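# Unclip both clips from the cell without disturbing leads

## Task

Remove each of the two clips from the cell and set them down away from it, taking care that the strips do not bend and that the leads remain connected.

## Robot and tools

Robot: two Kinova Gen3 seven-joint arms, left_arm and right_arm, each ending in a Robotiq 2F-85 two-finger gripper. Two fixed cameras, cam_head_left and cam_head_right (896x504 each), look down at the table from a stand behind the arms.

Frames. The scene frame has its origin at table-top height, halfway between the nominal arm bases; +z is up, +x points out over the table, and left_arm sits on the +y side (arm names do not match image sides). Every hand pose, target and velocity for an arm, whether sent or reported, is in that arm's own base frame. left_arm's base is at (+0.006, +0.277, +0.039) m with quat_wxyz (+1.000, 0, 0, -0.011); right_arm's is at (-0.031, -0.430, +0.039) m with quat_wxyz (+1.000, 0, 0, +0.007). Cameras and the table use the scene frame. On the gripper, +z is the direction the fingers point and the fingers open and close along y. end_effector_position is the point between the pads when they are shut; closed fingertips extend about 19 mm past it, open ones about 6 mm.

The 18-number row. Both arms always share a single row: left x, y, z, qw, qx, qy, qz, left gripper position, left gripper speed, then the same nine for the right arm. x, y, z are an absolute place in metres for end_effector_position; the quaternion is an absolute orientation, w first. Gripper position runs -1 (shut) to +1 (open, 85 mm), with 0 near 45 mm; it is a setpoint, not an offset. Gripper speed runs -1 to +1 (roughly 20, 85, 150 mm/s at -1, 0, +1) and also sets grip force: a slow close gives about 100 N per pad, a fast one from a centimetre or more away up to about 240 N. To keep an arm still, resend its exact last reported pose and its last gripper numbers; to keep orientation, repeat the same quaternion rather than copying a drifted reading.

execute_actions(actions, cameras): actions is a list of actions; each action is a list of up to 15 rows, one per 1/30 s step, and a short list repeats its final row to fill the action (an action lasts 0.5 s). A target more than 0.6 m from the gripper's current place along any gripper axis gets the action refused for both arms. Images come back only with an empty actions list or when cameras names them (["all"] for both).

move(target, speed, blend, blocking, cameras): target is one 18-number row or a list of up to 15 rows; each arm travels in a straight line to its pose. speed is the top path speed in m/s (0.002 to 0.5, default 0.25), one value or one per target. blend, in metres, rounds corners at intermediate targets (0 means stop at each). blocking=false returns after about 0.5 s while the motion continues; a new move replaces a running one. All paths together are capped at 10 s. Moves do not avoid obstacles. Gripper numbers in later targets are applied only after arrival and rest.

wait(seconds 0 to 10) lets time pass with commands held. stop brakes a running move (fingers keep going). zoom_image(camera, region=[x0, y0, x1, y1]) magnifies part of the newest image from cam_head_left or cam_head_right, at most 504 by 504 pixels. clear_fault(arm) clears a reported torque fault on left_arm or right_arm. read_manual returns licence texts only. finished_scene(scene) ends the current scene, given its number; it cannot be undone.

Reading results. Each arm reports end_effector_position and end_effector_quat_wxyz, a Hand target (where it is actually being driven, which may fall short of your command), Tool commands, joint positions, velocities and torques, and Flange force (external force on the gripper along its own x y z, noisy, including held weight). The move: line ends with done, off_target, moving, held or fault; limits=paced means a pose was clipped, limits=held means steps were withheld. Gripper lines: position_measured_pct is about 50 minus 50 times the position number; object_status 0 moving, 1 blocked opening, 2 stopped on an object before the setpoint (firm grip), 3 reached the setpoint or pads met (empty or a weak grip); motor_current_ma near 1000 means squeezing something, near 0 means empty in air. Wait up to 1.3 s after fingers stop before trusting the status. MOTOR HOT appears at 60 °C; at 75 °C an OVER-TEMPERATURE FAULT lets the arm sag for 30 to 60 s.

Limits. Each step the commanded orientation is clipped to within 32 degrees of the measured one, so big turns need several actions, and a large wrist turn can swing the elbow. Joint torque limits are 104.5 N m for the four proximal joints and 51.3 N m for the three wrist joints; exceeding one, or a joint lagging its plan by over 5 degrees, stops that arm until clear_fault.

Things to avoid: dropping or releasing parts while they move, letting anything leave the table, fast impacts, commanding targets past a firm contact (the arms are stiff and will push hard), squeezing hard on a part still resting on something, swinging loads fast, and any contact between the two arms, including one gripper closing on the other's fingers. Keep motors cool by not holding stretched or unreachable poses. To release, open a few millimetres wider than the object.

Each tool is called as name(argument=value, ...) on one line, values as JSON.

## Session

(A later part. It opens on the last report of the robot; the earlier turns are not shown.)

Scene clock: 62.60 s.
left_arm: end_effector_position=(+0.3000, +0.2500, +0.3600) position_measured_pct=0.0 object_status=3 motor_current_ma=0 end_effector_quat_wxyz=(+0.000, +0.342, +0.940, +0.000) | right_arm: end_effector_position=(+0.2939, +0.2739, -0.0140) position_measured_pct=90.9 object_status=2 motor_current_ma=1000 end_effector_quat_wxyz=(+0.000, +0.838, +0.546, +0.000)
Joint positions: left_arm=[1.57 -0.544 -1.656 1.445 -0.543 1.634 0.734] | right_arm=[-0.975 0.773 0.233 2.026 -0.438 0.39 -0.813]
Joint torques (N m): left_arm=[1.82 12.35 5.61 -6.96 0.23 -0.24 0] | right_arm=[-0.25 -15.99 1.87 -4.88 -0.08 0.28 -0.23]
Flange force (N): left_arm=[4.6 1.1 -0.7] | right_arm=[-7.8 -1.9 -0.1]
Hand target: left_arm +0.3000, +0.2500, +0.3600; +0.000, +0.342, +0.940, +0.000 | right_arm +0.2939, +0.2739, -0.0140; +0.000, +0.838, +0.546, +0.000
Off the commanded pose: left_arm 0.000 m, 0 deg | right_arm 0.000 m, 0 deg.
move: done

move(target=[0.30,0.25,0.36,0.0,0.342,0.939,0,1,1,0.2939,0.2739,-0.0165,0,0.8377,0.5461,0,-0.84,-1], speed=0.03)

move(target=[0.30,0.25,0.36,0.0,0.342,0.939,0,1,1,0.2939,0.2739,-0.0165,0,0.8377,0.5461,0,-0.2,-1], cameras=["all"])

zoom_image(camera="cam_head_left", region=[450, 285, 540, 335])

zoom_image(camera="cam_head_right", region=[440, 285, 530, 335])

Scene clock: 63.47 s.
left_arm: end_effector_position=(+0.3000, +0.2500, +0.3600) position_measured_pct=0.0 object_status=3 motor_current_ma=0 end_effector_quat_wxyz=(+0.000, +0.342, +0.940, +0.000) | right_arm: end_effector_position=(+0.2939, +0.2739, -0.0165) position_measured_pct=90.9 object_status=2 motor_current_ma=1000 end_effector_quat_wxyz=(+0.000, +0.838, +0.546, +0.000)
Joint positions: left_arm=[1.57 -0.544 -1.656 1.445 -0.543 1.634 0.734] | right_arm=[-0.972 0.779 0.229 2.026 -0.44 0.383 -0.811]
Joint torques (N m): left_arm=[1.8 12.4 5.59 -6.92 0.19 -0.22 0.03] | right_arm=[-0.3 -16 1.85 -4.83 -0.08 0.02 -0.22]
Flange force (N): left_arm=[4.6 1.2 -0.8] | right_arm=[-7.3 -1.7 -0.8]
Hand target: left_arm +0.3000, +0.2500, +0.3600; +0.000, +0.342, +0.940, +0.000 | right_arm +0.2939, +0.2739, -0.0165; +0.000, +0.838, +0.546, +0.000
Off the commanded pose: left_arm 0.000 m, 0 deg | right_arm 0.000 m, 0 deg.
move: done

Scene clock: 65.07 s.
left_arm: end_effector_position=(+0.3000, +0.2500, +0.3600) position_measured_pct=0.0 object_status=3 motor_current_ma=0 end_effector_quat_wxyz=(+0.000, +0.342, +0.940, +0.000) | right_arm: end_effector_position=(+0.2939, +0.2739, -0.0165) position_measured_pct=60.2 object_status=0 motor_current_ma=0 end_effector_quat_wxyz=(+0.000, +0.838, +0.546, +0.000)
Joint positions: left_arm=[1.57 -0.544 -1.656 1.445 -0.543 1.634 0.734] | right_arm=[-0.972 0.779 0.229 2.026 -0.44 0.383 -0.811]
Joint torques (N m): left_arm=[1.79 12.38 5.61 -6.94 0.21 -0.24 0] | right_arm=[-0.3 -16.08 1.86 -4.81 -0.09 0.03 -0.2]
Flange force (N): left_arm=[4.5 1.2 -0.8] | right_arm=[-7.2 -1.6 -0.6]
Hand target: left_arm +0.3000, +0.2500, +0.3600; +0.000, +0.342, +0.940, +0.000 | right_arm +0.2939, +0.2739, -0.0165; +0.000, +0.838, +0.546, +0.000
Off the commanded pose: left_arm 0.000 m, 0 deg | right_arm 0.000 m, 0 deg.
move: done

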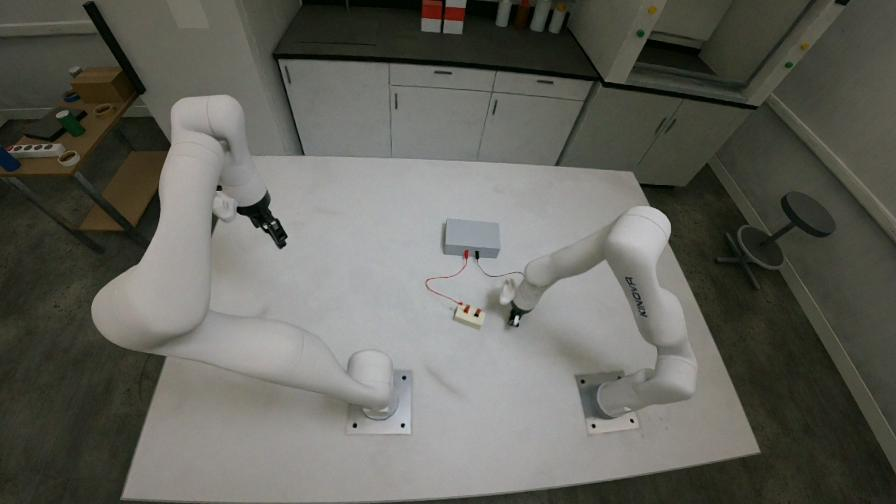

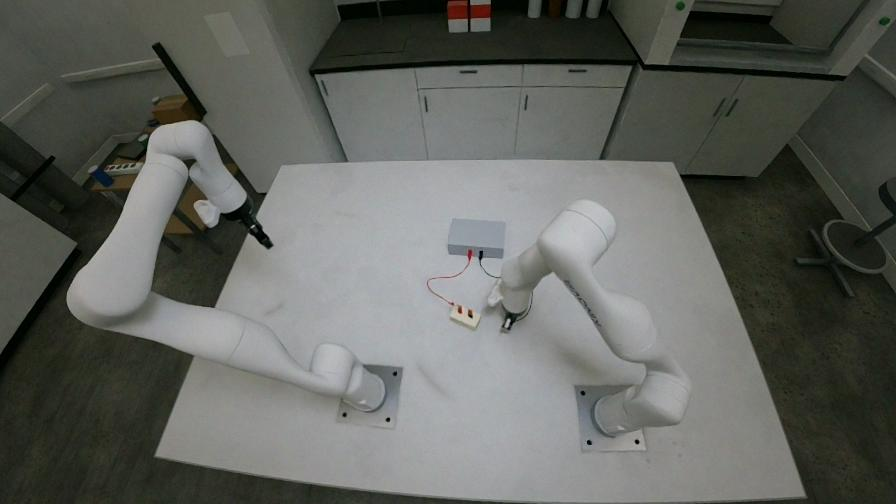

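Scaled by 5.600 from the camera's 896x504 image, which has a finer 1280x720 frame.

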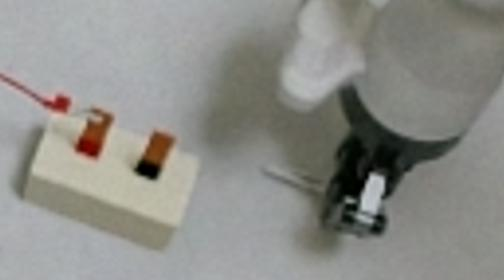

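Scaled by 5.600 from the camera's 896x504 image, which has a finer 1280x720 frame.

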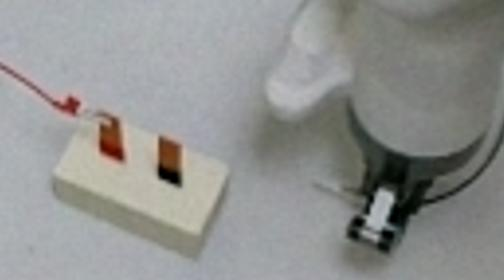

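move(target=[[0.30,0.25,0.36,0.0,0.342,0.939,0,1,1,0.2939,0.2739,-0.0165,0,0.8377,0.5461,0,0.2,0],[0.30,0.25,0.36,0.0,0.342,0.939,0,1,1,0.2939,0.2739,0.06,0,0.8377,0.5461,0,0.2,1],[0.30,0.25,0.36,0.0,0.342,0.939,0,1,1,0.30,0.14,0.18,0,0.8377,0.5461,0,0.2,1]], speed=[0.1,0.06,0.2], cameras=["all"])

zoom_image(camera="cam_head_left", region=[450, 290, 486, 326])

zoom_image(camera="cam_head_right", region=[444, 290, 480, 326])

zoom_image(camera="cam_head_left", region=[430, 250, 540, 340])

Scene clock: 69.50 s.
left_arm: end_effector_position=(+0.3000, +0.2500, +0.3600) position_measured_pct=0.0 object_status=3 motor_current_ma=0 end_effector_quat_wxyz=(+0.000, +0.342, +0.940, +0.000) | right_arm: end_effector_position=(+0.3000, +0.1400, +0.1800) position_measured_pct=39.8 object_status=3 motor_current_ma=0 end_effector_quat_wxyz=(+0.000, +0.838, +0.546, +0.000)
Joint positions: left_arm=[1.57 -0.544 -1.656 1.445 -0.543 1.634 0.734] | right_arm=[-0.936 0.239 0.514 2.073 -0.153 0.865 -0.75]
Joint torques (N m): left_arm=[1.79 12.36 5.63 -6.91 0.21 -0.25 0.03] | right_arm=[-0.33 -9.49 1.29 -8.61 -0.17 -0.04 -0.22]
Flange force (N): left_arm=[4.5 1.3 -0.9] | right_arm=[-5.5 -3.1 2.6]
Hand target: left_arm +0.3000, +0.2500, +0.3600; +0.000, +0.342, +0.940, +0.000 | right_arm +0.3000, +0.1400, +0.1800; +0.000, +0.838, +0.546, +0.000
Off the commanded pose: left_arm 0.000 m, 0 deg | right_arm 0.000 m, 0 deg.
move: done

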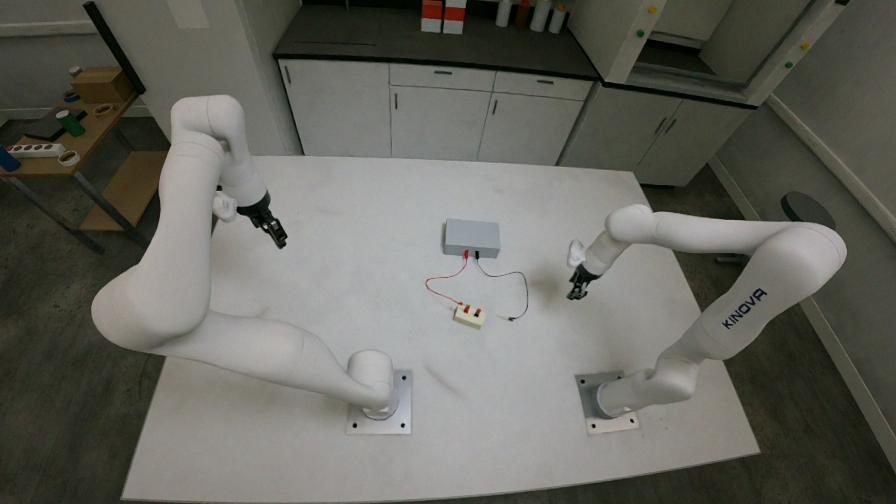

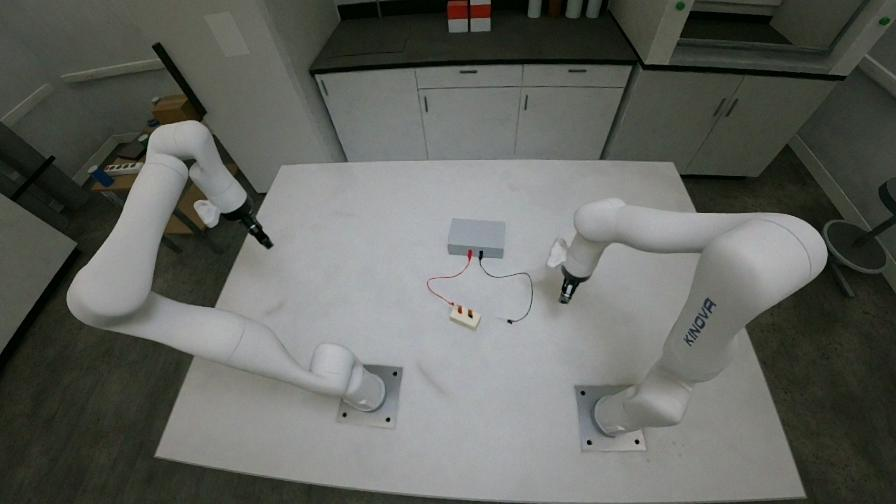

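Scaled by 14.000 from the camera's 896x504 image, which has a finer 1280x720 frame.

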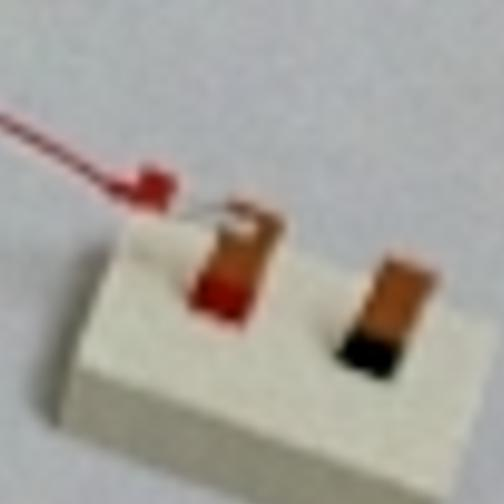

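Scaled by 14.000 from the camera's 896x504 image, which has a finer 1280x720 frame.

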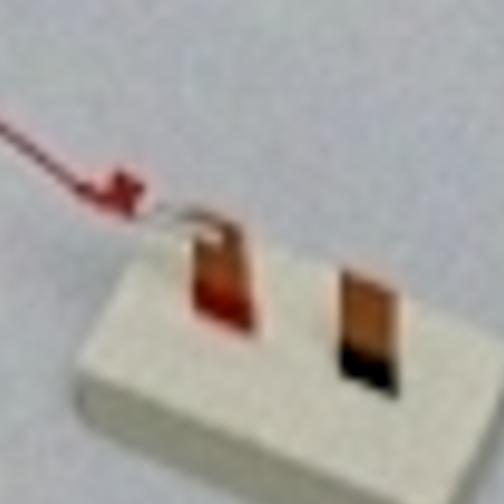

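Scaled by 4.582 from the camera's 896x504 image, which has a finer 1280x720 frame.

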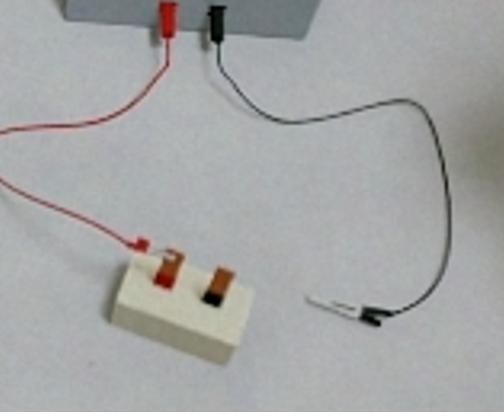

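move(target=[[0.30,0.25,0.36,0.0,0.342,0.939,0,1,1,0.3131,0.4700,0.16,0,0.8377,0.5461,0,0.0,1],[0.30,0.25,0.36,0.0,0.342,0.939,0,1,1,0.3131,0.4700,0.10,0,0.8377,0.5461,0,0.0,1]], speed=[0.2,0.08], cameras=["all"])

zoom_image(camera="cam_head_left", region=[440, 275, 490, 325])

zoom_image(camera="cam_head_right", region=[430, 275, 480, 325])

Scene clock: 74.60 s.
left_arm: end_effector_position=(+0.3000, +0.2500, +0.3600) position_measured_pct=0.0 object_status=3 motor_current_ma=0 end_effector_quat_wxyz=(+0.000, +0.342, +0.940, +0.000) | right_arm: end_effector_position=(+0.3131, +0.4700, +0.1000) position_measured_pct=49.8 object_status=3 motor_current_ma=0 end_effector_quat_wxyz=(+0.000, +0.838, +0.546, +0.000)
Joint positions: left_arm=[1.57 -0.544 -1.656 1.445 -0.543 1.634 0.734] | right_arm=[-1.219 0.818 0.359 1.357 -0.306 1.02 -1.22]
Joint torques (N m): left_arm=[1.8 12.38 5.6 -6.97 0.2 -0.26 0.01] | right_arm=[-0.26 -20.4 2.9 -9.28 -0.1 0.16 -0.21]
Flange force (N): left_arm=[4.6 1.1 -0.8] | right_arm=[-11.3 -1.1 1.2]
Hand target: left_arm +0.3000, +0.2500, +0.3600; +0.000, +0.342, +0.940, +0.000 | right_arm +0.3131, +0.4700, +0.1000; +0.000, +0.838, +0.546, +0.000
Off the commanded pose: left_arm 0.000 m, 0 deg | right_arm 0.000 m, 0 deg.
move: done

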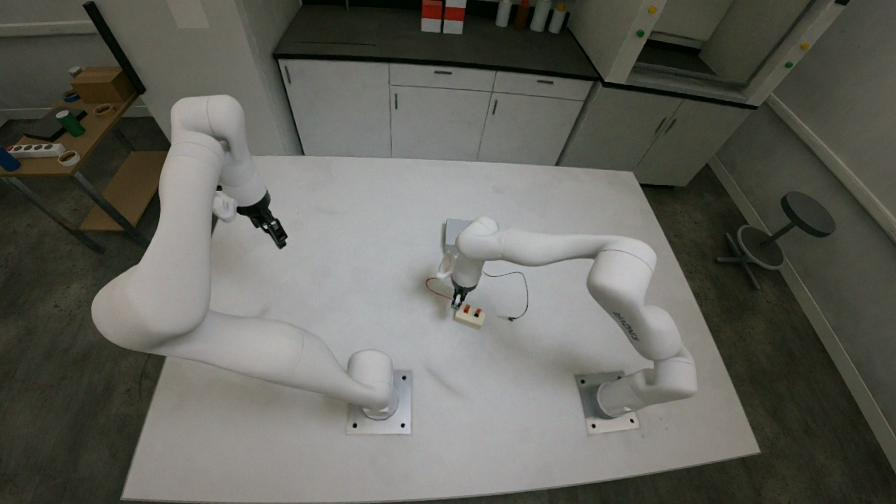

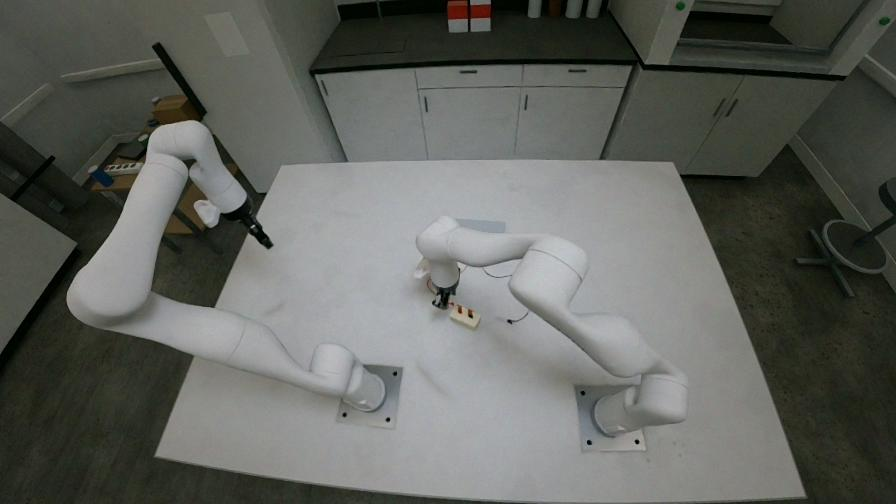

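Scaled by 10.080 from the camera's 896x504 image, which has a finer 1280x720 frame.

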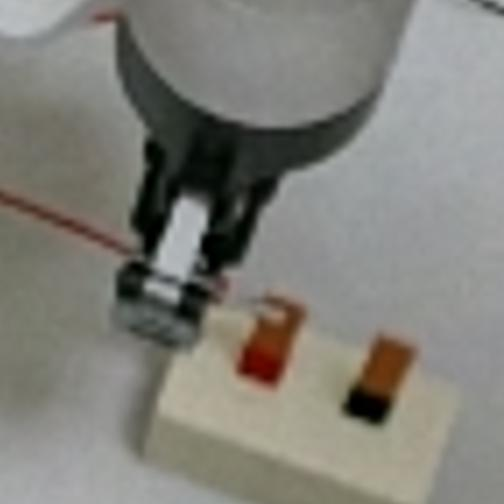

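Scaled by 10.080 from the camera's 896x504 image, which has a finer 1280x720 frame.

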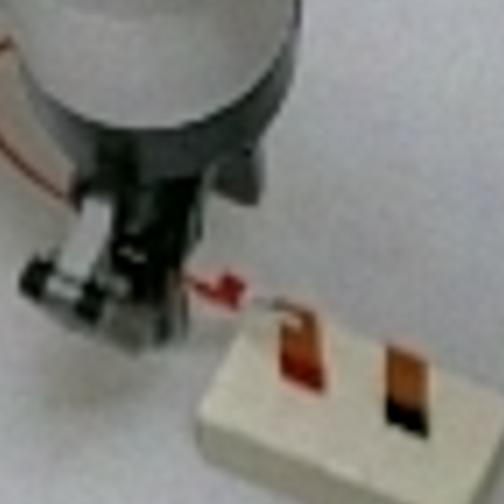

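move(target=[0.30,0.25,0.36,0.0,0.342,0.939,0,1,1,0.3068,0.4542,0.10,0,0.8377,0.5461,0,0.2,1], speed=0.08, cameras=["all"])

zoom_image(camera="cam_head_left", region=[440, 275, 490, 320])

zoom_image(camera="cam_head_right", region=[430, 275, 480, 320])

Scene clock: 76.00 s.
left_arm: end_effector_position=(+0.3000, +0.2500, +0.3600) position_measured_pct=0.0 object_status=3 motor_current_ma=0 end_effector_quat_wxyz=(+0.000, +0.342, +0.940, +0.000) | right_arm: end_effector_position=(+0.3068, +0.4542, +0.1000) position_measured_pct=39.8 object_status=3 motor_current_ma=0 end_effector_quat_wxyz=(+0.000, +0.838, +0.546, +0.000)
Joint positions: left_arm=[1.57 -0.544 -1.656 1.445 -0.543 1.634 0.734] | right_arm=[-1.223 0.785 0.359 1.429 -0.303 0.983 -1.206]
Joint torques (N m): left_arm=[1.81 12.4 5.65 -6.96 0.2 -0.24 0.02] | right_arm=[-0.3 -19.92 2.86 -8.87 -0.09 -0.04 -0.26]
Flange force (N): left_arm=[4.6 1.2 -0.7] | right_arm=[-9.0 -0.6 0.8]
Hand target: left_arm +0.3000, +0.2500, +0.3600; +0.000, +0.342, +0.940, +0.000 | right_arm +0.3068, +0.4542, +0.1000; +0.000, +0.838, +0.546, +0.000
Off the commanded pose: left_arm 0.000 m, 0 deg | right_arm 0.000 m, 0 deg.
move: done

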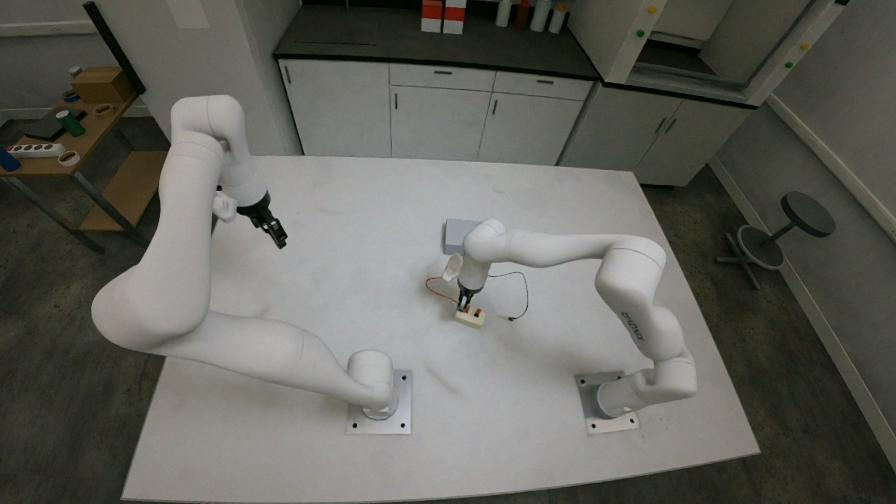

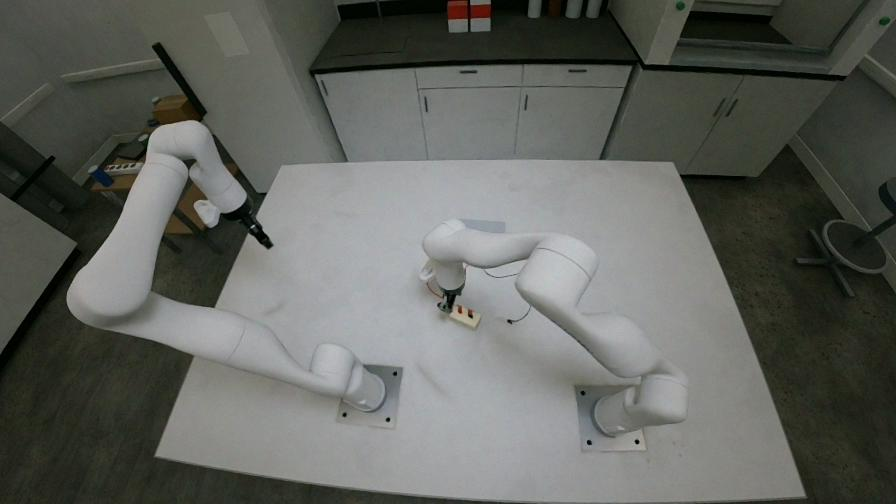

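Scaled by 10.080 from the camera's 896x504 image, which has a finer 1280x720 frame.

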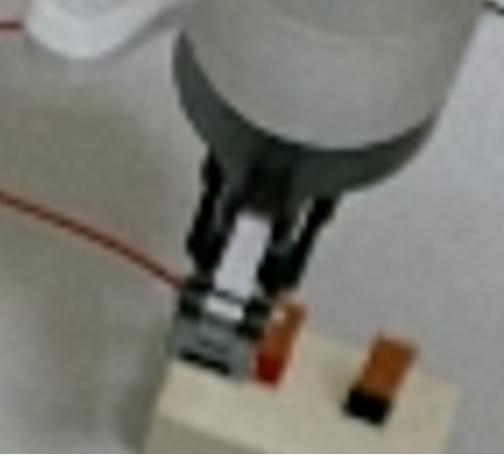

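Scaled by 10.080 from the camera's 896x504 image, which has a finer 1280x720 frame.

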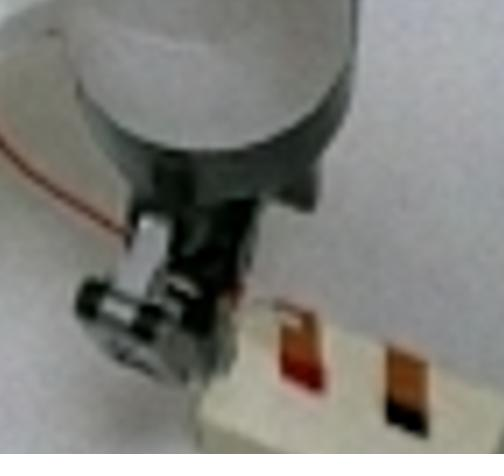

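move(target=[0.30,0.25,0.36,0.0,0.342,0.939,0,1,1,0.3074,0.4583,0.055,0,0.8377,0.5461,0,0.2,1], speed=0.05, cameras=["all"])

zoom_image(camera="cam_head_left", region=[440, 280, 490, 330])

zoom_image(camera="cam_head_right", region=[430, 280, 480, 330])

Scene clock: 77.90 s.
left_arm: end_effector_position=(+0.3000, +0.2500, +0.3600) position_measured_pct=0.0 object_status=3 motor_current_ma=0 end_effector_quat_wxyz=(+0.000, +0.342, +0.940, +0.000) | right_arm: end_effector_position=(+0.3074, +0.4583, +0.0550) position_measured_pct=39.8 object_status=3 motor_current_ma=0 end_effector_quat_wxyz=(+0.000, +0.838, +0.546, +0.000)
Joint positions: left_arm=[1.57 -0.544 -1.656 1.445 -0.543 1.634 0.734] | right_arm=[-1.213 0.857 0.337 1.448 -0.327 0.892 -1.193]
Joint torques (N m): left_arm=[1.8 12.36 5.61 -6.96 0.22 -0.23 0.03] | right_arm=[-0.3 -20.51 2.88 -8.5 -0.06 -0.03 -0.23]
Flange force (N): left_arm=[4.6 1.1 -0.7] | right_arm=[-9.6 -0.6 0.2]
Hand target: left_arm +0.3000, +0.2500, +0.3600; +0.000, +0.342, +0.940, +0.000 | right_arm +0.3074, +0.4583, +0.0550; +0.000, +0.838, +0.546, +0.000
Off the commanded pose: left_arm 0.000 m, 0 deg | right_arm 0.000 m, 0 deg.
move: done

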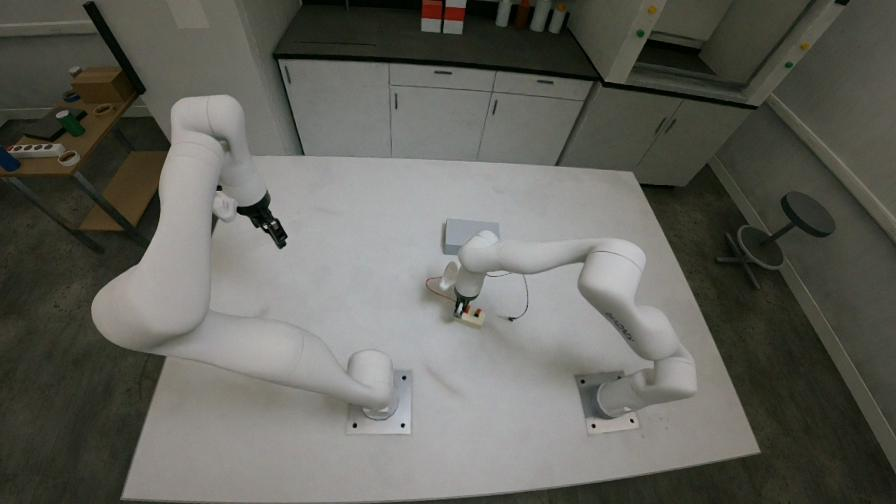

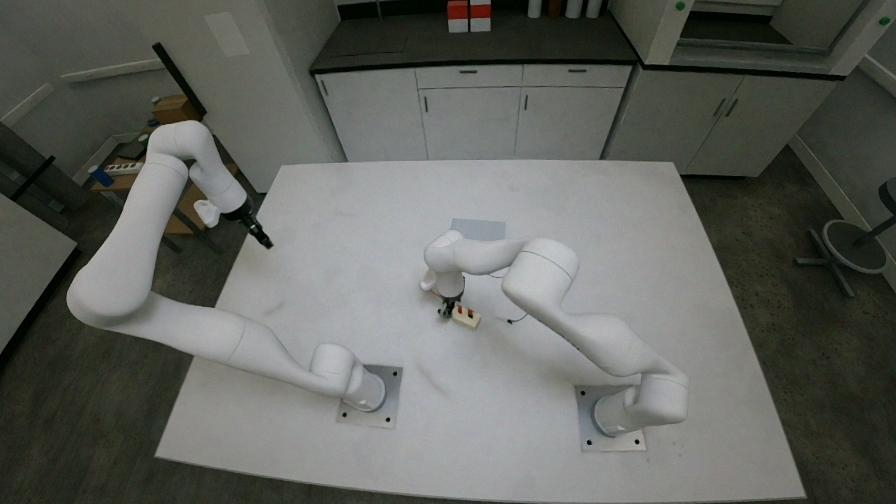

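Scaled by 10.080 from the camera's 896x504 image, which has a finer 1280x720 frame.

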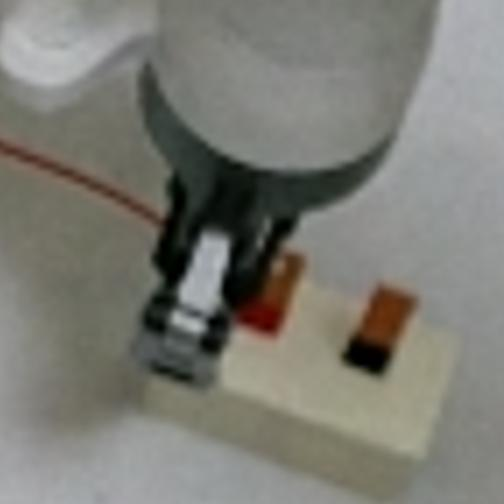

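Scaled by 10.080 from the camera's 896x504 image, which has a finer 1280x720 frame.

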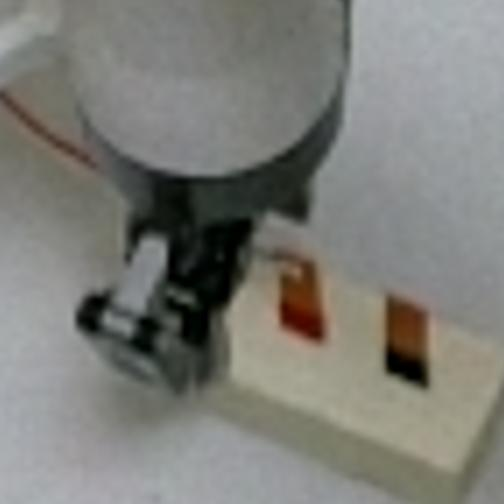

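move(target=[0.30,0.25,0.36,0.0,0.342,0.939,0,1,1,0.3074,0.4583,0.055,0,0.8377,0.5461,0,-0.45,-0.5])

move(target=[0.30,0.25,0.36,0.0,0.342,0.939,0,1,1,0.3074,0.4583,0.055,0,0.8377,0.5461,0,-0.54,-1])

move(target=[0.30,0.25,0.36,0.0,0.342,0.939,0,1,1,0.3074,0.4583,0.055,0,0.8377,0.5461,0,-0.60,-1])

move(target=[0.30,0.25,0.36,0.0,0.342,0.939,0,1,1,0.3074,0.4583,0.055,0,0.8377,0.5461,0,-0.64,-1])

Scene clock: 78.93 s.
left_arm: end_effector_position=(+0.3000, +0.2500, +0.3600) position_measured_pct=0.0 object_status=3 motor_current_ma=0 end_effector_quat_wxyz=(+0.000, +0.342, +0.940, +0.000) | right_arm: end_effector_position=(+0.3074, +0.4583, +0.0550) position_measured_pct=72.7 object_status=0 motor_current_ma=0 end_effector_quat_wxyz=(+0.000, +0.838, +0.546, +0.000)
Joint positions: left_arm=[1.57 -0.544 -1.656 1.445 -0.543 1.634 0.734] | right_arm=[-1.213 0.857 0.337 1.448 -0.327 0.892 -1.193]
Joint torques (N m): left_arm=[1.82 12.39 5.6 -6.93 0.23 -0.23 0.03] | right_arm=[-0.3 -20.47 2.91 -8.5 -0.1 0.06 -0.23]
Flange force (N): left_arm=[4.7 1.2 -0.8] | right_arm=[-9.8 -0.7 0.3]
Hand target: left_arm +0.3000, +0.2500, +0.3600; +0.000, +0.342, +0.940, +0.000 | right_arm +0.3074, +0.4583, +0.0550; +0.000, +0.838, +0.546, +0.000
Off the commanded pose: left_arm 0.000 m, 0 deg | right_arm 0.000 m, 0 deg.
move: done

Scene clock: 79.43 s.
left_arm: end_effector_position=(+0.3000, +0.2500, +0.3600) position_measured_pct=0.0 object_status=3 motor_current_ma=0 end_effector_quat_wxyz=(+0.000, +0.342, +0.940, +0.000) | right_arm: end_effector_position=(+0.3074, +0.4583, +0.0550) position_measured_pct=77.1 object_status=3 motor_current_ma=0 end_effector_quat_wxyz=(+0.000, +0.838, +0.546, +0.000)
Joint positions: left_arm=[1.57 -0.544 -1.656 1.445 -0.543 1.634 0.734] | right_arm=[-1.213 0.857 0.337 1.448 -0.327 0.892 -1.193]
Joint torques (N m): left_arm=[1.8 12.37 5.6 -6.94 0.2 -0.23 0.06] | right_arm=[-0.3 -20.5 2.87 -8.48 -0.06 0.05 -0.22]
Flange force (N): left_arm=[4.7 1.1 -0.8] | right_arm=[-9.7 -0.7 0.4]
Hand target: left_arm +0.3000, +0.2500, +0.3600; +0.000, +0.342, +0.940, +0.000 | right_arm +0.3074, +0.4583, +0.0550; +0.000, +0.838, +0.546, +0.000
Off the commanded pose: left_arm 0.000 m, 0 deg | right_arm 0.000 m, 0 deg.
move: done

Scene clock: 79.93 s.
left_arm: end_effector_position=(+0.3000, +0.2500, +0.3600) position_measured_pct=0.0 object_status=3 motor_current_ma=0 end_effector_quat_wxyz=(+0.000, +0.342, +0.940, +0.000) | right_arm: end_effector_position=(+0.3074, +0.4583, +0.0550) position_measured_pct=80.1 object_status=3 motor_current_ma=0 end_effector_quat_wxyz=(+0.000, +0.838, +0.546, +0.000)
Joint positions: left_arm=[1.57 -0.544 -1.656 1.445 -0.543 1.634 0.734] | right_arm=[-1.213 0.857 0.337 1.448 -0.327 0.892 -1.193]
Joint torques (N m): left_arm=[1.78 12.39 5.59 -6.97 0.22 -0.26 0.01] | right_arm=[-0.32 -20.47 2.88 -8.45 -0.09 0.06 -0.22]
Flange force (N): left_arm=[4.5 1.2 -0.8] | right_arm=[-9.6 -0.6 0.3]
Hand target: left_arm +0.3000, +0.2500, +0.3600; +0.000, +0.342, +0.940, +0.000 | right_arm +0.3074, +0.4583, +0.0550; +0.000, +0.838, +0.546, +0.000
Off the commanded pose: left_arm 0.000 m, 0 deg | right_arm 0.000 m, 0 deg.
move: done

Scene clock: 80.43 s.
left_arm: end_effector_position=(+0.3000, +0.2500, +0.3600) position_measured_pct=0.0 object_status=3 motor_current_ma=0 end_effector_quat_wxyz=(+0.000, +0.342, +0.940, +0.000) | right_arm: end_effector_position=(+0.3074, +0.4583, +0.0550) position_measured_pct=81.8 object_status=3 motor_current_ma=0 end_effector_quat_wxyz=(+0.000, +0.838, +0.546, +0.000)
Joint positions: left_arm=[1.57 -0.544 -1.656 1.445 -0.543 1.634 0.734] | right_arm=[-1.213 0.857 0.337 1.448 -0.327 0.892 -1.193]
Joint torques (N m): left_arm=[1.8 12.37 5.59 -6.95 0.2 -0.25 0] | right_arm=[-0.55 -20.35 2.56 -8.24 -0.17 0.23 -0.25]
Flange force (N): left_arm=[4.5 1.1 -0.8] | right_arm=[-9.3 -0.1 0.2]
Hand target: left_arm +0.3000, +0.2500, +0.3600; +0.000, +0.342, +0.940, +0.000 | right_arm +0.3074, +0.4583, +0.0550; +0.000, +0.838, +0.546, +0.000
Off the commanded pose: left_arm 0.000 m, 0 deg | right_arm 0.000 m, 0 deg.
move: done

move(target=[0.30,0.25,0.36,0.0,0.342,0.939,0,1,1,0.3074,0.4583,0.055,0,0.8377,0.5461,0,-0.67,-1], cameras=["all"])

zoom_image(camera="cam_head_right", region=[436, 290, 476, 325])

Scene clock: 81.13 s.
left_arm: end_effector_position=(+0.3000, +0.2500, +0.3600) position_measured_pct=0.0 object_status=3 motor_current_ma=0 end_effector_quat_wxyz=(+0.000, +0.342, +0.940, +0.000) | right_arm: end_effector_position=(+0.3074, +0.4583, +0.0550) position_measured_pct=83.5 object_status=3 motor_current_ma=0 end_effector_quat_wxyz=(+0.000, +0.838, +0.546, +0.000)
Joint positions: left_arm=[1.57 -0.544 -1.656 1.445 -0.543 1.634 0.734] | right_arm=[-1.213 0.857 0.337 1.448 -0.327 0.892 -1.193]
Joint torques (N m): left_arm=[1.79 12.38 5.59 -7 0.19 -0.24 0.01] | right_arm=[-0.51 -20.39 2.67 -8.32 -0.15 0.17 -0.22]
Flange force (N): left_arm=[4.6 1.0 -0.6] | right_arm=[-9.4 -0.3 0.2]
Hand target: left_arm +0.3000, +0.2500, +0.3600; +0.000, +0.342, +0.940, +0.000 | right_arm +0.3074, +0.4583, +0.0550; +0.000, +0.838, +0.546, +0.000
Off the commanded pose: left_arm 0.000 m, 0 deg | right_arm 0.000 m, 0 deg.
move: done

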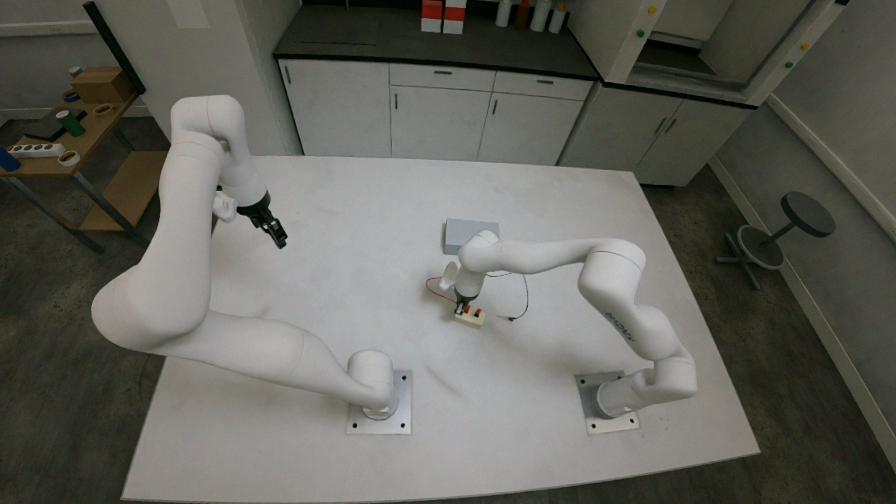

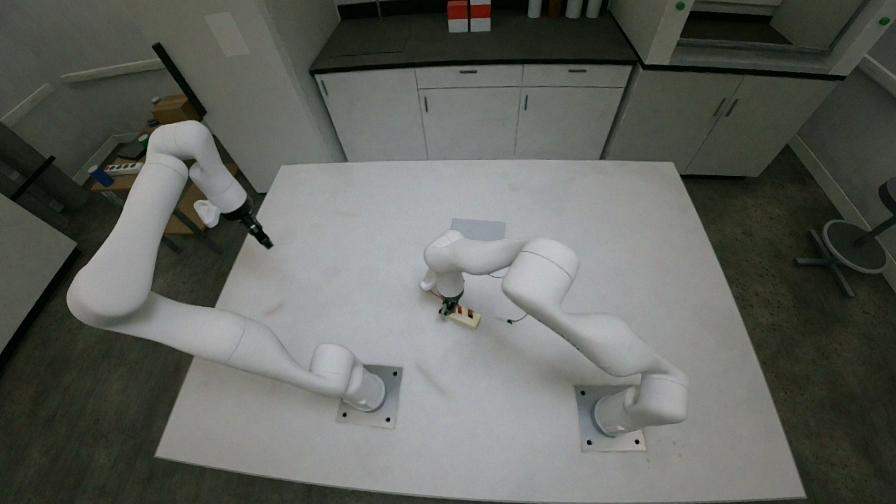

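Scaled by 12.600 from the camera's 896x504 image, which has a finer 1280x720 frame.

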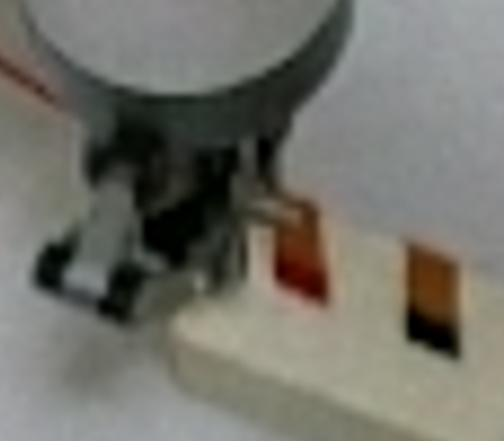

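move(target=[0.30,0.25,0.36,0.0,0.342,0.939,0,1,1,0.3074,0.4583,0.055,0,0.8377,0.5461,0,-0.71,-1])

move(target=[0.30,0.25,0.36,0.0,0.342,0.939,0,1,1,0.3074,0.4583,0.055,0,0.8377,0.5461,0,-0.75,-1])

move(target=[0.30,0.25,0.36,0.0,0.342,0.939,0,1,1,0.3074,0.4583,0.055,0,0.8377,0.5461,0,-0.79,-1], cameras=["all"])

zoom_image(camera="cam_head_right", region=[436, 290, 476, 325])

zoom_image(camera="cam_head_left", region=[446, 290, 486, 325])

Scene clock: 81.83 s.
left_arm: end_effector_position=(+0.3000, +0.2500, +0.3600) position_measured_pct=0.0 object_status=3 motor_current_ma=0 end_effector_quat_wxyz=(+0.000, +0.342, +0.940, +0.000) | right_arm: end_effector_position=(+0.3074, +0.4583, +0.0550) position_measured_pct=85.3 object_status=3 motor_current_ma=0 end_effector_quat_wxyz=(+0.000, +0.838, +0.546, +0.000)
Joint positions: left_arm=[1.57 -0.544 -1.656 1.445 -0.543 1.634 0.734] | right_arm=[-1.213 0.857 0.337 1.448 -0.327 0.892 -1.193]
Joint torques (N m): left_arm=[1.79 12.38 5.61 -6.94 0.21 -0.25 0] | right_arm=[-0.42 -20.39 2.68 -8.32 -0.15 0.13 -0.22]
Flange force (N): left_arm=[4.5 1.2 -0.8] | right_arm=[-9.4 -0.4 0.1]
Hand target: left_arm +0.3000, +0.2500, +0.3600; +0.000, +0.342, +0.940, +0.000 | right_arm +0.3074, +0.4583, +0.0550; +0.000, +0.838, +0.546, +0.000
Off the commanded pose: left_arm 0.000 m, 0 deg | right_arm 0.000 m, 0 deg.
move: done

Scene clock: 82.33 s.
left_arm: end_effector_position=(+0.3000, +0.2500, +0.3600) position_measured_pct=0.0 object_status=3 motor_current_ma=0 end_effector_quat_wxyz=(+0.000, +0.342, +0.940, +0.000) | right_arm: end_effector_position=(+0.3074, +0.4583, +0.0550) position_measured_pct=87.4 object_status=3 motor_current_ma=0 end_effector_quat_wxyz=(+0.000, +0.838, +0.546, +0.000)
Joint positions: left_arm=[1.57 -0.544 -1.656 1.445 -0.543 1.634 0.734] | right_arm=[-1.213 0.857 0.337 1.448 -0.327 0.892 -1.193]
Joint torques (N m): left_arm=[1.8 12.37 5.6 -6.97 0.22 -0.24 0.02] | right_arm=[-0.51 -20.4 2.68 -8.37 -0.16 0.12 -0.21]
Flange force (N): left_arm=[4.6 1.1 -0.7] | right_arm=[-9.5 -0.3 0.2]
Hand target: left_arm +0.3000, +0.2500, +0.3600; +0.000, +0.342, +0.940, +0.000 | right_arm +0.3074, +0.4583, +0.0550; +0.000, +0.838, +0.546, +0.000
Off the commanded pose: left_arm 0.000 m, 0 deg | right_arm 0.000 m, 0 deg.
move: done

Scene clock: 82.83 s.
left_arm: end_effector_position=(+0.3000, +0.2500, +0.3600) position_measured_pct=0.0 object_status=3 motor_current_ma=0 end_effector_quat_wxyz=(+0.000, +0.342, +0.940, +0.000) | right_arm: end_effector_position=(+0.3074, +0.4583, +0.0550) position_measured_pct=89.2 object_status=3 motor_current_ma=40 end_effector_quat_wxyz=(+0.000, +0.838, +0.546, +0.000)
Joint positions: left_arm=[1.57 -0.544 -1.656 1.445 -0.543 1.634 0.734] | right_arm=[-1.213 0.857 0.337 1.448 -0.327 0.892 -1.193]
Joint torques (N m): left_arm=[1.84 12.37 5.6 -6.96 0.21 -0.24 0.03] | right_arm=[-0.49 -20.47 2.67 -8.34 -0.18 0.2 -0.24]
Flange force (N): left_arm=[4.7 1.0 -0.8] | right_arm=[-9.4 -0.3 0.4]
Hand target: left_arm +0.3000, +0.2500, +0.3600; +0.000, +0.342, +0.940, +0.000 | right_arm +0.3074, +0.4583, +0.0550; +0.000, +0.838, +0.546, +0.000
Off the commanded pose: left_arm 0.000 m, 0 deg | right_arm 0.000 m, 0 deg.
move: done

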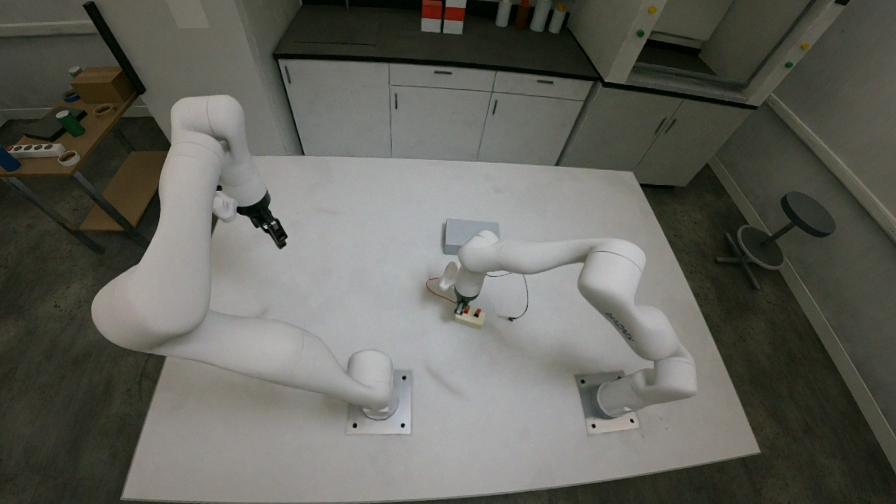

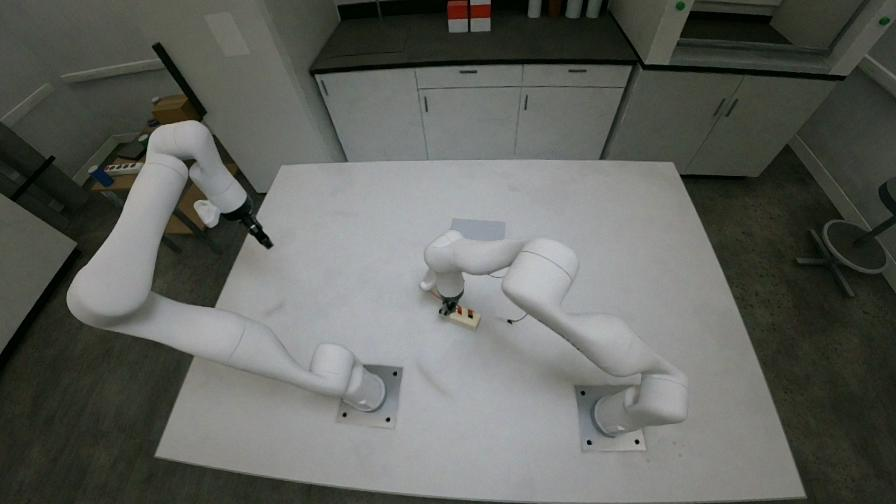

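Scaled by 12.600 from the camera's 896x504 image, which has a finer 1280x720 frame.

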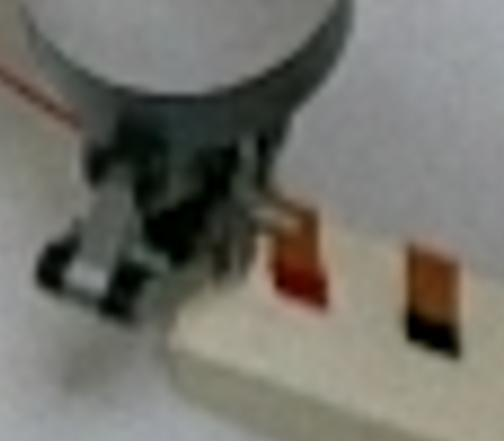

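Scaled by 12.600 from the camera's 896x504 image, which has a finer 1280x720 frame.

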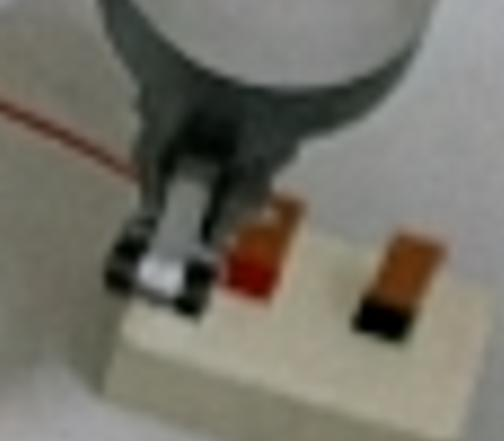

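move(target=[0.30,0.25,0.36,0.0,0.342,0.939,0,1,1,0.3074,0.4583,0.055,0,0.8377,0.5461,0,-0.83,-1])

move(target=[0.30,0.25,0.36,0.0,0.342,0.939,0,1,1,0.3074,0.4583,0.055,0,0.8377,0.5461,0,-0.87,-1], cameras=["all"])

zoom_image(camera="cam_head_right", region=[446, 295, 476, 320])

zoom_image(camera="cam_head_left", region=[454, 295, 484, 320])

Scene clock: 83.60 s.
left_arm: end_effector_position=(+0.3000, +0.2500, +0.3600) position_measured_pct=0.0 object_status=3 motor_current_ma=0 end_effector_quat_wxyz=(+0.000, +0.342, +0.940, +0.000) | right_arm: end_effector_position=(+0.3074, +0.4583, +0.0550) position_measured_pct=90.9 object_status=0 motor_current_ma=140 end_effector_quat_wxyz=(+0.000, +0.838, +0.546, +0.000)
Joint positions: left_arm=[1.57 -0.544 -1.656 1.445 -0.543 1.634 0.734] | right_arm=[-1.213 0.857 0.337 1.448 -0.327 0.892 -1.193]
Joint torques (N m): left_arm=[1.82 12.34 5.6 -6.97 0.23 -0.21 0.01] | right_arm=[-0.68 -20.26 2.46 -8.28 -0.24 0.18 -0.24]
Flange force (N): left_arm=[4.6 0.9 -0.6] | right_arm=[-9.5 0.1 0.0]
Hand target: left_arm +0.3000, +0.2500, +0.3600; +0.000, +0.342, +0.940, +0.000 | right_arm +0.3074, +0.4583, +0.0550; +0.000, +0.838, +0.546, +0.000
Off the commanded pose: left_arm 0.000 m, 0 deg | right_arm 0.000 m, 0 deg.
move: done

Scene clock: 84.40 s.
left_arm: end_effector_position=(+0.3000, +0.2500, +0.3600) position_measured_pct=0.0 object_status=3 motor_current_ma=0 end_effector_quat_wxyz=(+0.000, +0.342, +0.940, +0.000) | right_arm: end_effector_position=(+0.3074, +0.4583, +0.0550) position_measured_pct=92.6 object_status=0 motor_current_ma=810 end_effector_quat_wxyz=(+0.000, +0.838, +0.546, +0.000)
Joint positions: left_arm=[1.57 -0.544 -1.656 1.445 -0.543 1.634 0.734] | right_arm=[-1.213 0.857 0.337 1.448 -0.327 0.892 -1.193]
Joint torques (N m): left_arm=[1.81 12.39 5.6 -6.97 0.21 -0.25 0] | right_arm=[-0.7 -20.31 2.38 -8.38 -0.28 0.11 -0.2]
Flange force (N): left_arm=[4.6 1.1 -0.7] | right_arm=[-9.6 0.0 -0.1]
Hand target: left_arm +0.3000, +0.2500, +0.3600; +0.000, +0.342, +0.940, +0.000 | right_arm +0.3074, +0.4583, +0.0550; +0.000, +0.838, +0.546, +0.000
Off the commanded pose: left_arm 0.000 m, 0 deg | right_arm 0.000 m, 0 deg.
move: done

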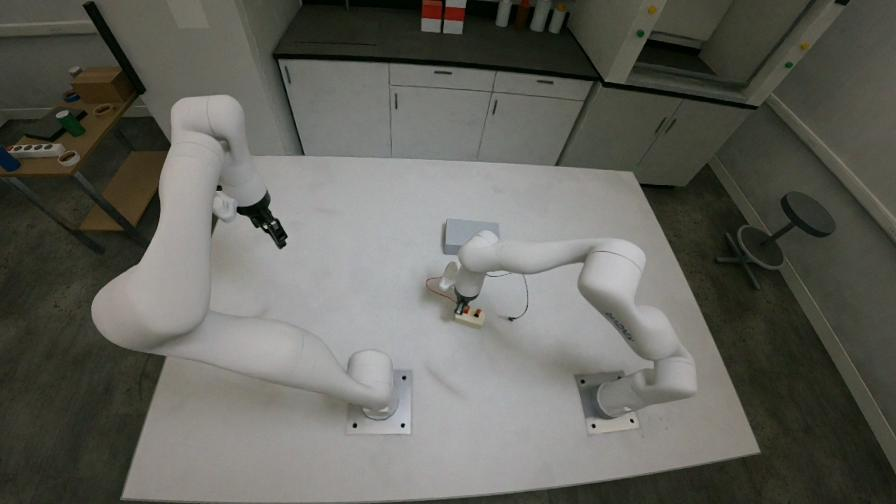

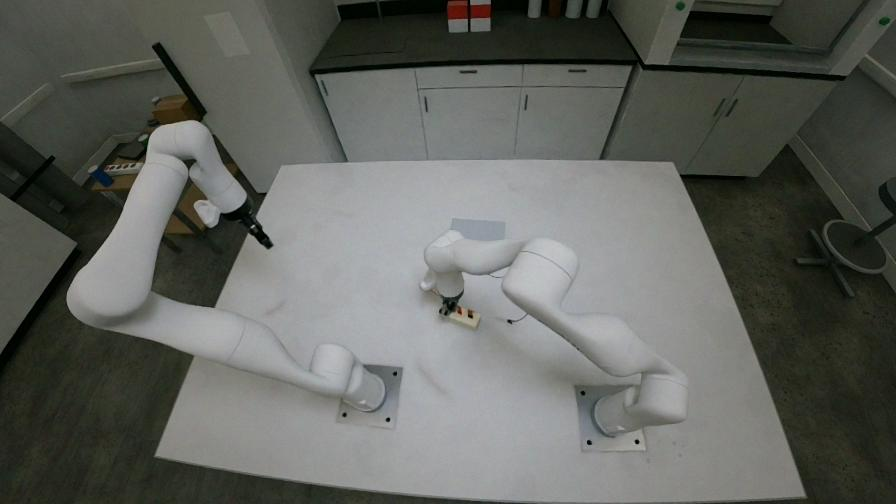

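Scaled by 16.800 from the camera's 896x504 image, which has a finer 1280x720 frame.

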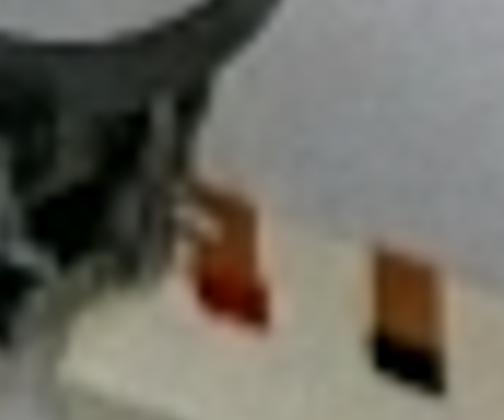

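Scaled by 16.800 from the camera's 896x504 image, which has a finer 1280x720 frame.

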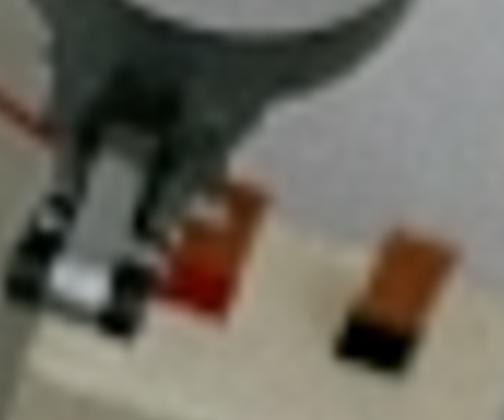

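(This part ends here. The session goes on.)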